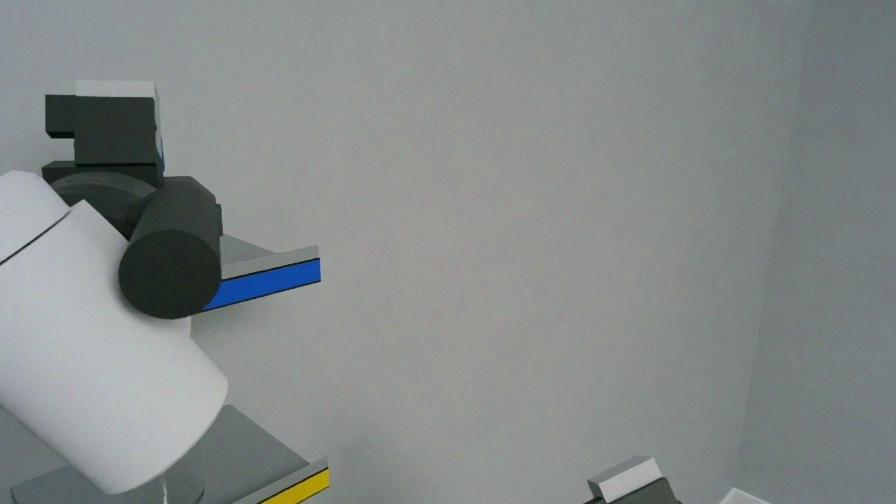

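Request:
move(target={"side": "left", "x": 0.36, "y": 0.045, "z": 1.3925, "quat_wxyz": [0.5, 0.5, -0.5, -0.5]}, min_time_s=0.4, cameras=[])

Request:
move(joints={"left_gripper_m": 0.1}, cameras=["left_wrist_camera"])

Request:
move(base={"x_m_s": -0.4, "for_s": 0.9333}, cameras=["head_camera", "left_wrist_camera"])

Scene clock: 179.93 s.
Joint torques (N m): left_arm=[-20.93 4.45 8.83 -2.9 -0.75 -0.56 -0.03] | right_arm=[-6.83 -3.66 -2.19 -8.69 0.21 -1.71 -0.13]
External joint torques (N m): left_arm=[1 -1.42 -0.28 1.14 0.87 0.57 -0.04] | right_arm=[0.59 0.18 0.61 1.13 -0.18 0.23 -0.11]
Wrist force (N): left_arm=[0.6 -1.4 -0.1] | right_arm=[4.4 4.5 0.6]
Wrist torque (N m): left_arm=[0.11 0.14 -0.02] | right_arm=[-0.29 0.15 -0.21]
Wrist force, peak (N): left_arm=[0.3 20.0 -10.5] | right_arm=[5.3 5.2 1.1]
move: done
base_odometry: x=+3.056 y=-2.616 heading=-0.984
lidar_m: 0.45 0.43 0.46 0.67 1.61 2.39 3.74 5.40 2.76 2.10 1.42 0.59
base_status: not commanded
joint_positions: torso_squat_rad=+0.350 torso_shift_rad=+0.000 torso_pitch_rad=+0.000 torso_yaw_rad=+0.000 left_shoulder_pitch_rad=-1.221 left_shoulder_roll_rad=+0.434 left_shoulder_yaw_rad=-0.614 left_elbow_rad=-1.671 left_forearm_roll_rad=-0.137 left_wrist_pitch_rad=+1.337 left_hand_roll_rad=-0.583 left_gripper_m=+0.055 right_shoulder_pitch_rad=+0.200 right_shoulder_roll_rad=-0.250 right_shoulder_yaw_rad=+0.000 right_elbow_rad=-2.300 right_forearm_roll_rad=+0.000 right_wrist_pitch_rad=+0.530 right_hand_roll_rad=+1.570 right_gripper_m=+0.100 head_pan_rad=-0.300 head_tilt_rad=+0.300
joint_status: all done
wheel_motors_off: 0
motor_effort: left_wheel=-1(1) right_wheel=-1(2)
contact_limits: left_gripper_m 450 mA; right_gripper_m 450 mA
chest: x=-0.2281 y=-0.0002 z=+1.2475 quat_wxyz=(+1.000, +0.000, +0.000, +0.000)
left_hand: x=+0.3599 y=+0.0451 z=+1.3932 quat_wxyz=(+0.500, +0.500, -0.500, -0.500)
left_hand_status: reached (checked arc that bows 0 mm and turns the hand up to 0 deg, planned for 0.4 s): 1 mm and 0.1 deg off.
right_hand: x=+0.2148 y=-0.2719 z=+1.1612 quat_wxyz=(+0.438, -0.564, -0.429, +0.553)

Scene clock: 180.93 s.
Joint torques (N m): left_arm=[-21.76 5.47 8.75 -3.16 -1.38 -1.03 0] | right_arm=[-7.19 -3.89 -2.4 -8.72 0.31 -1.81 -0.32]
External joint torques (N m): left_arm=[0.17 -0.4 -0.36 0.89 0.24 0.09 -0.01] | right_arm=[0.23 -0.05 0.41 1.11 -0.08 0.13 -0.3]
Wrist force (N): left_arm=[1.0 -5.1 1.1] | right_arm=[5.1 5.1 0.8]
Wrist torque (N m): left_arm=[0.19 0.14 -0.04] | right_arm=[-0.37 0.21 -0.15]
Wrist force, peak (N): left_arm=[1.0 -5.1 1.1] | right_arm=[5.1 5.1 0.8]
move: done
base_odometry: x=+3.056 y=-2.616 heading=-0.984
lidar_m: 0.45 0.43 0.47 0.67 1.62 2.39 3.74 5.41 2.76 2.09 1.42 0.59
base_status: not commanded
joint_positions: torso_squat_rad=+0.350 torso_shift_rad=+0.000 torso_pitch_rad=+0.000 torso_yaw_rad=+0.000 left_shoulder_pitch_rad=-1.221 left_shoulder_roll_rad=+0.434 left_shoulder_yaw_rad=-0.614 left_elbow_rad=-1.671 left_forearm_roll_rad=-0.137 left_wrist_pitch_rad=+1.337 left_hand_roll_rad=-0.583 left_gripper_m=+0.100 right_shoulder_pitch_rad=+0.200 right_shoulder_roll_rad=-0.250 right_shoulder_yaw_rad=+0.000 right_elbow_rad=-2.300 right_forearm_roll_rad=+0.000 right_wrist_pitch_rad=+0.530 right_hand_roll_rad=+1.570 right_gripper_m=+0.100 head_pan_rad=-0.300 head_tilt_rad=+0.300
joint_status: all done
wheel_motors_off: 0
motor_effort: left_wheel=-1(1) right_wheel=-1(2)
contact_limits: left_gripper_m 450 mA; right_gripper_m 450 mA
chest: x=-0.2281 y=-0.0002 z=+1.2475 quat_wxyz=(+1.000, +0.000, +0.000, +0.000)
left_hand: x=+0.3599 y=+0.0450 z=+1.3929 quat_wxyz=(+0.500, +0.500, -0.500, -0.500)
right_hand: x=+0.2148 y=-0.2719 z=+1.1612 quat_wxyz=(+0.438, -0.564, -0.429, +0.553)
left_wrist_camera: T_world_to_cam=[[-0.03606, -0.99934, -0.00498, 0.06386], [-0.46598, 0.02122, -0.88454, 1.42619], [0.88406, -0.02958, -0.46643, 0.40714]] pos_world=[0.30694, 0.0456, 1.45174]

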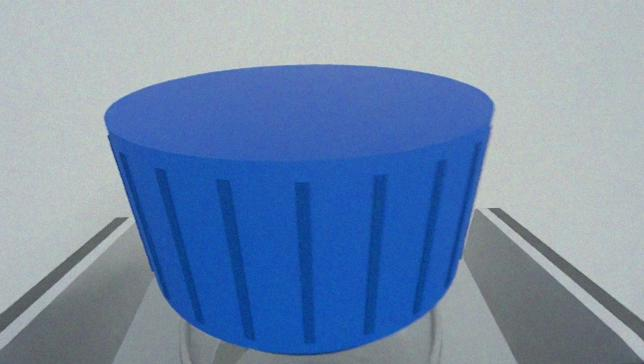

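Scene clock: 183.37 s.
Joint torques (N m): left_arm=[-22.6 6.17 8.98 -3.83 -1.45 -1.25 0.02] | right_arm=[-6.86 -3.85 -1.92 -8.68 0.36 -1.66 -0.07]
External joint torques (N m): left_arm=[-0.67 0.31 -0.12 0.22 0.17 -0.13 0.01] | right_arm=[0.56 -0.01 0.88 1.14 -0.03 0.29 -0.05]
Wrist force (N): left_arm=[0.8 -5.0 0.9] | right_arm=[4.0 4.7 0.6]
Wrist torque (N m): left_arm=[0.16 0.11 -0.04] | right_arm=[-0.30 0.01 -0.18]
Wrist force, peak (N): left_arm=[0.9 -5.7 0.7] | right_arm=[5.1 5.8 -0.1]
move: done
base_odometry: x=+2.863 y=-2.326 heading=-0.983
lidar_m: 0.76 0.75 0.79 1.13 1.81 2.16 3.39 5.09 2.70 2.24 2.20 1.01
base_status: done (sent for 0.93 of 0.93 s)
joint_positions: torso_squat_rad=+0.350 torso_shift_rad=+0.000 torso_pitch_rad=+0.000 torso_yaw_rad=+0.000 left_shoulder_pitch_rad=-1.220 left_shoulder_roll_rad=+0.434 left_shoulder_yaw_rad=-0.614 left_elbow_rad=-1.671 left_forearm_roll_rad=-0.137 left_wrist_pitch_rad=+1.337 left_hand_roll_rad=-0.583 left_gripper_m=+0.100 right_shoulder_pitch_rad=+0.200 right_shoulder_roll_rad=-0.250 right_shoulder_yaw_rad=+0.000 right_elbow_rad=-2.300 right_forearm_roll_rad=+0.000 right_wrist_pitch_rad=+0.530 right_hand_roll_rad=+1.570 right_gripper_m=+0.100 head_pan_rad=-0.300 head_tilt_rad=+0.300
joint_status: not commanded
wheel_motors_off: 0
motor_effort: left_wheel=+9(26) right_wheel=-6(20)
contact_limits: left_gripper_m 450 mA; right_gripper_m 450 mA
chest: x=-0.2281 y=-0.0002 z=+1.2475 quat_wxyz=(+1.000, +0.000, +0.000, +0.000)
left_hand: x=+0.3600 y=+0.0451 z=+1.3928 quat_wxyz=(+0.500, +0.500, -0.500, -0.500)
right_hand: x=+0.2148 y=-0.2719 z=+1.1612 quat_wxyz=(+0.438, -0.564, -0.429, +0.553)
head_camera: T_world_to_cam=[[-0.32312, -0.94609, 0.0224, -0.09455], [-0.25295, 0.06353, -0.96539, 1.40382], [0.91193, -0.3176, -0.25984, 0.5071]] pos_world=[-0.13789, -0.01758, 1.48912]
left_wrist_camera: T_world_to_cam=[[-0.03598, -0.99934, -0.00501, 0.06388], [-0.4663, 0.02122, -0.88437, 1.42591], [0.8839, -0.02948, -0.46675, 0.40746]] pos_world=[0.30704, 0.0456, 1.45154]

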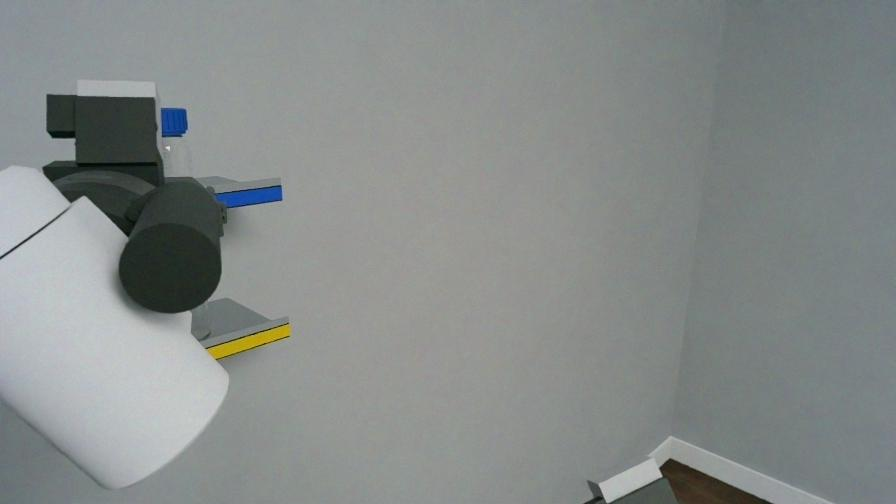

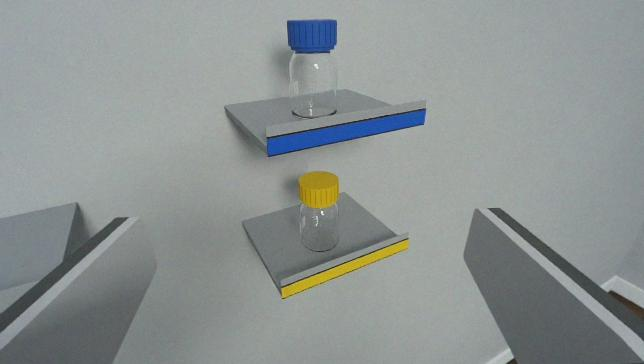

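Request:
move(target={"side": "left", "x": 0.36, "y": 0.045, "z": 1.206, "quat_wxyz": [0.5, 0.5, -0.5, -0.5]}, min_time_s=1.0, cameras=[])

Request:
move(base={"turn_rad_s": 1.0, "for_s": 1.4333}, joints={"head_pan_rad": 0.0, "head_tilt_rad": 0.35}, cameras=[])

Request:
move(base={"x_m_s": 0.4, "for_s": 0.8333}, cameras=["head_camera", "left_wrist_camera"])

Scene clock: 186.30 s.
Joint torques (N m): left_arm=[-21.87 3.13 8.07 -6.12 -1.66 -0.48 0.2] | right_arm=[-6.93 -3.74 -2.09 -8.69 0.41 -1.51 -0.13]
External joint torques (N m): left_arm=[-1.38 0.21 -0.8 0.36 0.08 0.01 0.18] | right_arm=[0.49 0.1 0.71 1.13 0.02 0.43 -0.11]
Wrist force (N): left_arm=[0.8 -4.6 0.9] | right_arm=[3.9 5.4 0.3]
Wrist torque (N m): left_arm=[0.15 0.09 -0.17] | right_arm=[-0.36 0.03 -0.16]
Wrist force, peak (N): left_arm=[0.7 -5.8 0.5] | right_arm=[5.1 5.2 0.9]
move: done
base_odometry: x=+2.863 y=-2.326 heading=-0.983
lidar_m: 0.77 0.75 0.79 1.13 1.81 2.17 3.40 5.10 2.70 2.24 2.20 1.01
base_status: not commanded
joint_positions: torso_squat_rad=+0.350 torso_shift_rad=+0.000 torso_pitch_rad=+0.000 torso_yaw_rad=+0.000 left_shoulder_pitch_rad=-0.867 left_shoulder_roll_rad=+0.385 left_shoulder_yaw_rad=-0.851 left_elbow_rad=-1.599 left_forearm_roll_rad=-0.542 left_wrist_pitch_rad=+1.130 left_hand_roll_rad=-0.242 left_gripper_m=+0.100 right_shoulder_pitch_rad=+0.200 right_shoulder_roll_rad=-0.250 right_shoulder_yaw_rad=+0.000 right_elbow_rad=-2.300 right_forearm_roll_rad=+0.000 right_wrist_pitch_rad=+0.530 right_hand_roll_rad=+1.570 right_gripper_m=+0.100 head_pan_rad=-0.300 head_tilt_rad=+0.300
joint_status: all done
wheel_motors_off: 0
motor_effort: left_wheel=+9(9) right_wheel=-7(7)
contact_limits: left_gripper_m 450 mA; right_gripper_m 450 mA
chest: x=-0.2281 y=-0.0002 z=+1.2475 quat_wxyz=(+1.000, +0.000, +0.000, +0.000)
left_hand: x=+0.3597 y=+0.0450 z=+1.2062 quat_wxyz=(+0.500, +0.500, -0.500, -0.501)
left_hand_status: reached (checked arc that bows 14 mm and turns the hand up to 2 deg, planned for 1.0 s): 0 mm and 0.1 deg off.
right_hand: x=+0.2148 y=-0.2719 z=+1.1612 quat_wxyz=(+0.438, -0.564, -0.429, +0.553)

Scene clock: 189.47 s.
Joint torques (N m): left_arm=[-21.99 3.18 8.33 -6.02 -1.68 -0.39 0.26] | right_arm=[-6.99 -3.75 -2.89 -8.89 0.28 -1.84 -0.18]
External joint torques (N m): left_arm=[-1.51 0.25 -0.54 0.46 0.06 0.1 0.24] | right_arm=[0.43 0.09 -0.09 0.94 -0.11 0.1 -0.16]
Wrist force (N): left_arm=[0.9 -4.9 1.0] | right_arm=[4.3 4.5 0.4]
Wrist torque (N m): left_arm=[0.16 0.12 -0.17] | right_arm=[-0.32 0.09 -0.20]
Wrist force, peak (N): left_arm=[1.1 -5.2 0.9] | right_arm=[4.7 5.7 0.4]
move: done
base_odometry: x=+2.863 y=-2.326 heading=+0.044
lidar_m: 0.79 1.11 1.54 2.15 3.39 5.09 2.70 2.25 2.20 1.04 0.77 0.75
base_status: done (sent for 1.43 of 1.43 s)
joint_positions: torso_squat_rad=+0.350 torso_shift_rad=+0.000 torso_pitch_rad=+0.000 torso_yaw_rad=+0.000 left_shoulder_pitch_rad=-0.867 left_shoulder_roll_rad=+0.385 left_shoulder_yaw_rad=-0.851 left_elbow_rad=-1.599 left_forearm_roll_rad=-0.542 left_wrist_pitch_rad=+1.130 left_hand_roll_rad=-0.242 left_gripper_m=+0.100 right_shoulder_pitch_rad=+0.200 right_shoulder_roll_rad=-0.250 right_shoulder_yaw_rad=+0.000 right_elbow_rad=-2.300 right_forearm_roll_rad=+0.000 right_wrist_pitch_rad=+0.530 right_hand_roll_rad=+1.570 right_gripper_m=+0.100 head_pan_rad=+0.000 head_tilt_rad=+0.350
joint_status: all done
wheel_motors_off: 0
motor_effort: left_wheel=+0(24) right_wheel=+2(24)
contact_limits: left_gripper_m 450 mA; right_gripper_m 450 mA
chest: x=-0.2281 y=-0.0002 z=+1.2475 quat_wxyz=(+1.000, +0.000, +0.000, +0.000)
left_hand: x=+0.3597 y=+0.0450 z=+1.2062 quat_wxyz=(+0.500, +0.500, -0.500, -0.501)
right_hand: x=+0.2148 y=-0.2719 z=+1.1612 quat_wxyz=(+0.438, -0.564, -0.429, +0.553)

Scene clock: 191.67 s.
Joint torques (N m): left_arm=[-21.14 3.4 8.31 -6.44 -1.66 -0.44 0.27] | right_arm=[-6.75 -4.21 -2.49 -8.89 0.16 -1.64 -0.26]
External joint torques (N m): left_arm=[-0.65 0.48 -0.56 0.04 0.08 0.04 0.26] | right_arm=[0.67 -0.37 0.31 0.93 -0.23 0.31 -0.24]
Wrist force (N): left_arm=[0.8 -4.8 1.0] | right_arm=[3.6 4.3 0.4]
Wrist torque (N m): left_arm=[0.17 0.09 -0.17] | right_arm=[-0.24 -0.04 -0.16]
Wrist force, peak (N): left_arm=[1.0 -5.2 1.3] | right_arm=[4.9 5.8 1.2]
move: done
base_odometry: x=+3.141 y=-2.314 heading=+0.044
lidar_m: 0.54 0.76 1.32 2.08 3.01 5.33 2.97 2.42 1.83 0.71 0.54 0.51
base_status: done (sent for 0.83 of 0.83 s)
joint_positions: torso_squat_rad=+0.350 torso_shift_rad=+0.000 torso_pitch_rad=+0.000 torso_yaw_rad=+0.000 left_shoulder_pitch_rad=-0.867 left_shoulder_roll_rad=+0.385 left_shoulder_yaw_rad=-0.851 left_elbow_rad=-1.599 left_forearm_roll_rad=-0.542 left_wrist_pitch_rad=+1.130 left_hand_roll_rad=-0.242 left_gripper_m=+0.100 right_shoulder_pitch_rad=+0.200 right_shoulder_roll_rad=-0.250 right_shoulder_yaw_rad=+0.000 right_elbow_rad=-2.300 right_forearm_roll_rad=+0.000 right_wrist_pitch_rad=+0.530 right_hand_roll_rad=+1.570 right_gripper_m=+0.100 head_pan_rad=+0.000 head_tilt_rad=+0.350
joint_status: not commanded
wheel_motors_off: 0
motor_effort: left_wheel=+0(29) right_wheel=-3(29)
contact_limits: left_gripper_m 450 mA; right_gripper_m 450 mA
chest: x=-0.2280 y=-0.0002 z=+1.2475 quat_wxyz=(+1.000, +0.000, +0.000, +0.000)
left_hand: x=+0.3598 y=+0.0449 z=+1.2061 quat_wxyz=(+0.500, +0.500, -0.500, -0.501)
right_hand: x=+0.2149 y=-0.2719 z=+1.1611 quat_wxyz=(+0.438, -0.564, -0.429, +0.553)
head_camera: T_world_to_cam=[[-0.02799, -0.99933, 0.02378, -0.03579], [-0.30838, -0.01399, -0.95116, 1.37175], [0.95085, -0.03396, -0.30778, 0.58446]] pos_world=[-0.13372, 0.00327, 1.48549]
left_wrist_camera: T_world_to_cam=[[-0.0374, -0.99928, -0.00611, 0.06467], [-0.46815, 0.02292, -0.88335, 1.26012], [0.88285, -0.03017, -0.46868, 0.32329]] pos_world=[0.30693, 0.0455, 1.26504]

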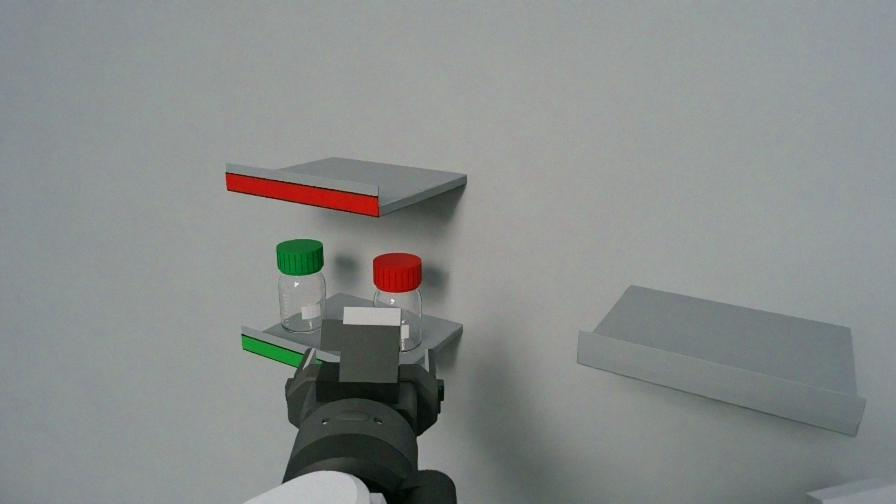

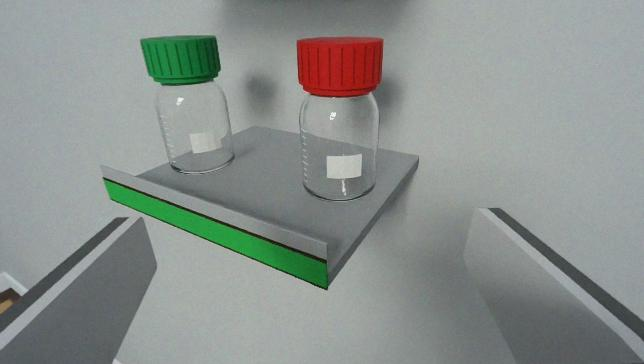

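Request:
move(target={"side": "left", "x": 0.36, "y": 0.0245, "z": 1.206, "quat_wxyz": [0.5, 0.5, -0.5, -0.5]}, min_time_s=0.5, cameras=[])

Request:
move(base={"x_m_s": 0.3, "for_s": 0.6333}, cameras=["head_camera", "left_wrist_camera"])

Scene clock: 200.97 s.
Joint torques (N m): left_arm=[-22.01 2.84 6.34 -5.95 -1.77 -0.32 0.51] | right_arm=[-6.65 -4.14 -2.59 -8.82 0.21 -1.62 -0.2]
External joint torques (N m): left_arm=[-1.37 0.45 -2.26 0.61 -0.01 0.15 0.49] | right_arm=[0.77 -0.3 0.21 1 -0.18 0.32 -0.18]
Wrist force (N): left_arm=[0.7 -4.8 0.9] | right_arm=[4.3 4.2 0.7]
Wrist torque (N m): left_arm=[0.19 0.09 -0.17] | right_arm=[-0.25 0.11 -0.18]
Wrist force, peak (N): left_arm=[1.3 -5.3 1.2] | right_arm=[5.0 5.2 1.0]
move: done
base_odometry: x=+3.141 y=-2.314 heading=+0.044
lidar_m: 0.54 0.76 1.31 2.09 3.02 5.32 2.97 2.42 1.83 0.73 0.53 0.51
base_status: not commanded
joint_positions: torso_squat_rad=+0.350 torso_shift_rad=+0.000 torso_pitch_rad=+0.000 torso_yaw_rad=+0.000 left_shoulder_pitch_rad=-0.898 left_shoulder_roll_rad=+0.325 left_shoulder_yaw_rad=-0.863 left_elbow_rad=-1.542 left_forearm_roll_rad=-0.563 left_wrist_pitch_rad=+1.145 left_hand_roll_rad=-0.233 left_gripper_m=+0.100 right_shoulder_pitch_rad=+0.200 right_shoulder_roll_rad=-0.250 right_shoulder_yaw_rad=+0.000 right_elbow_rad=-2.300 right_forearm_roll_rad=+0.000 right_wrist_pitch_rad=+0.530 right_hand_roll_rad=+1.570 right_gripper_m=+0.100 head_pan_rad=+0.000 head_tilt_rad=+0.350
joint_status: all done
wheel_motors_off: 0
motor_effort: left_wheel=+0(1) right_wheel=-3(3)
contact_limits: left_gripper_m 450 mA; right_gripper_m 450 mA
chest: x=-0.2280 y=-0.0002 z=+1.2475 quat_wxyz=(+1.000, +0.000, +0.000, +0.000)
left_hand: x=+0.3600 y=+0.0246 z=+1.2063 quat_wxyz=(+0.500, +0.500, -0.500, -0.500)
left_hand_status: reached (checked arc that bows 1 mm and turns the hand up to 0 deg, planned for 0.5 s): 0 mm and 0.0 deg off.
right_hand: x=+0.2149 y=-0.2719 z=+1.1611 quat_wxyz=(+0.438, -0.564, -0.429, +0.553)

Scene clock: 211.60 s.
Joint torques (N m): left_arm=[-21.19 3.08 7.91 -6.52 -1.77 -0.44 0.56] | right_arm=[-8.75 -4.89 -12.07 3.73 0.16 3.87 -2.51]
External joint torques (N m): left_arm=[-0.52 0.71 -0.69 0.02 -0.02 0.03 0.54] | right_arm=[-1.33 -1.11 -9.28 13.54 -0.23 5.81 -2.48]
External joint torques when the fault began: right_arm=[-10.65 -0.57 -32.82 37.29 0.2 16.78 -7.17]
Wrist force (N): left_arm=[1.0 -4.9 0.9] | right_arm=[36.6 -2.2 58.0]
Wrist torque (N m): left_arm=[0.17 0.12 -0.16] | right_arm=[-4.52 2.96 2.62]
Wrist force, peak (N): left_arm=[0.3 -7.3 -0.2] | right_arm=[120.7 43.2 208.3]
move: torque_fault
TORQUE FAULT: right_elbow_rad reached its load limit. The robot stopped for 10 seconds, dropped its targets and accepts commands again. The stop added 8.7 s to the call.
base_odometry: x=+3.242 y=-2.310 heading=+0.042
lidar_m: 0.46 0.62 1.27 2.07 2.60 5.39 3.06 2.50 2.02 0.67 0.47 0.44
base_status: torque_fault (sent for 0.63 of 0.63 s)
joint_positions: torso_squat_rad=+0.350 torso_shift_rad=-0.001 torso_pitch_rad=-0.002 torso_yaw_rad=+0.000 left_shoulder_pitch_rad=-0.898 left_shoulder_roll_rad=+0.325 left_shoulder_yaw_rad=-0.864 left_elbow_rad=-1.542 left_forearm_roll_rad=-0.563 left_wrist_pitch_rad=+1.145 left_hand_roll_rad=-0.233 left_gripper_m=+0.100 right_shoulder_pitch_rad=+0.201 right_shoulder_roll_rad=-0.250 right_shoulder_yaw_rad=+0.005 right_elbow_rad=-2.306 right_forearm_roll_rad=+0.000 right_wrist_pitch_rad=+0.527 right_hand_roll_rad=+1.571 right_gripper_m=+0.100 head_pan_rad=+0.000 head_tilt_rad=+0.350
joint_status: not commanded
wheel_motors_off: 0
motor_effort: left_wheel=+5(70) right_wheel=+15(44)
contact_limits: left_gripper_m 450 mA; right_gripper_m 450 mA
chest: x=-0.2296 y=+0.0004 z=+1.2474 quat_wxyz=(+1.000, +0.000, -0.001, +0.000)
left_hand: x=+0.3585 y=+0.0250 z=+1.2075 quat_wxyz=(+0.500, +0.500, -0.501, -0.499)
right_hand: x=+0.2126 y=-0.2683 z=+1.1645 quat_wxyz=(+0.434, -0.565, -0.433, +0.552)
head_camera: T_world_to_cam=[[-0.02815, -0.9993, 0.02469, -0.03634], [-0.30613, -0.0149, -0.95187, 1.37267], [0.95157, -0.03435, -0.30549, 0.58326]] pos_world=[-0.13583, 0.00418, 1.48569]
left_wrist_camera: T_world_to_cam=[[-0.03627, -0.99933, -0.00414, 0.04199], [-0.46445, 0.02052, -0.88536, 1.26242], [0.88486, -0.03019, -0.46488, 0.31916]] pos_world=[0.30545, 0.02569, 1.26624]

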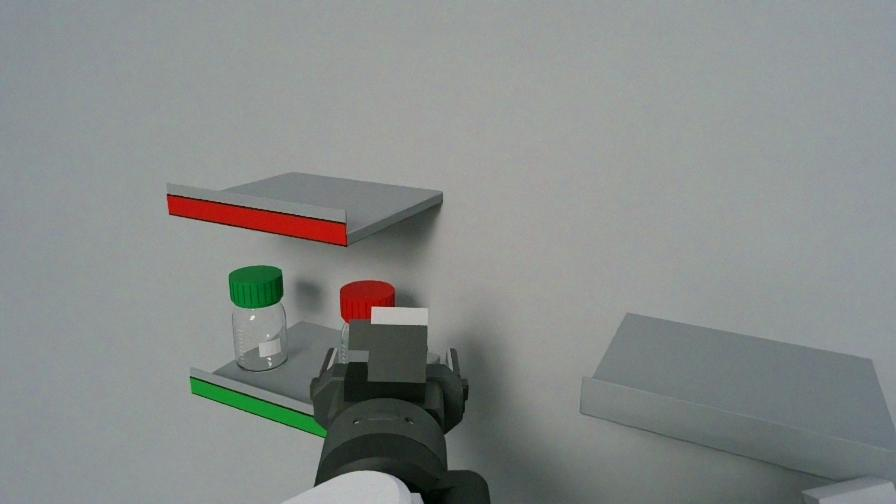

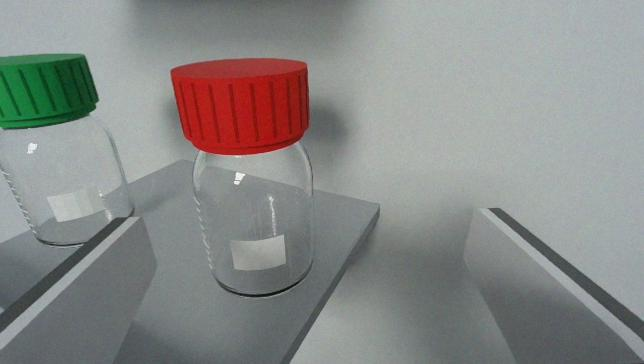

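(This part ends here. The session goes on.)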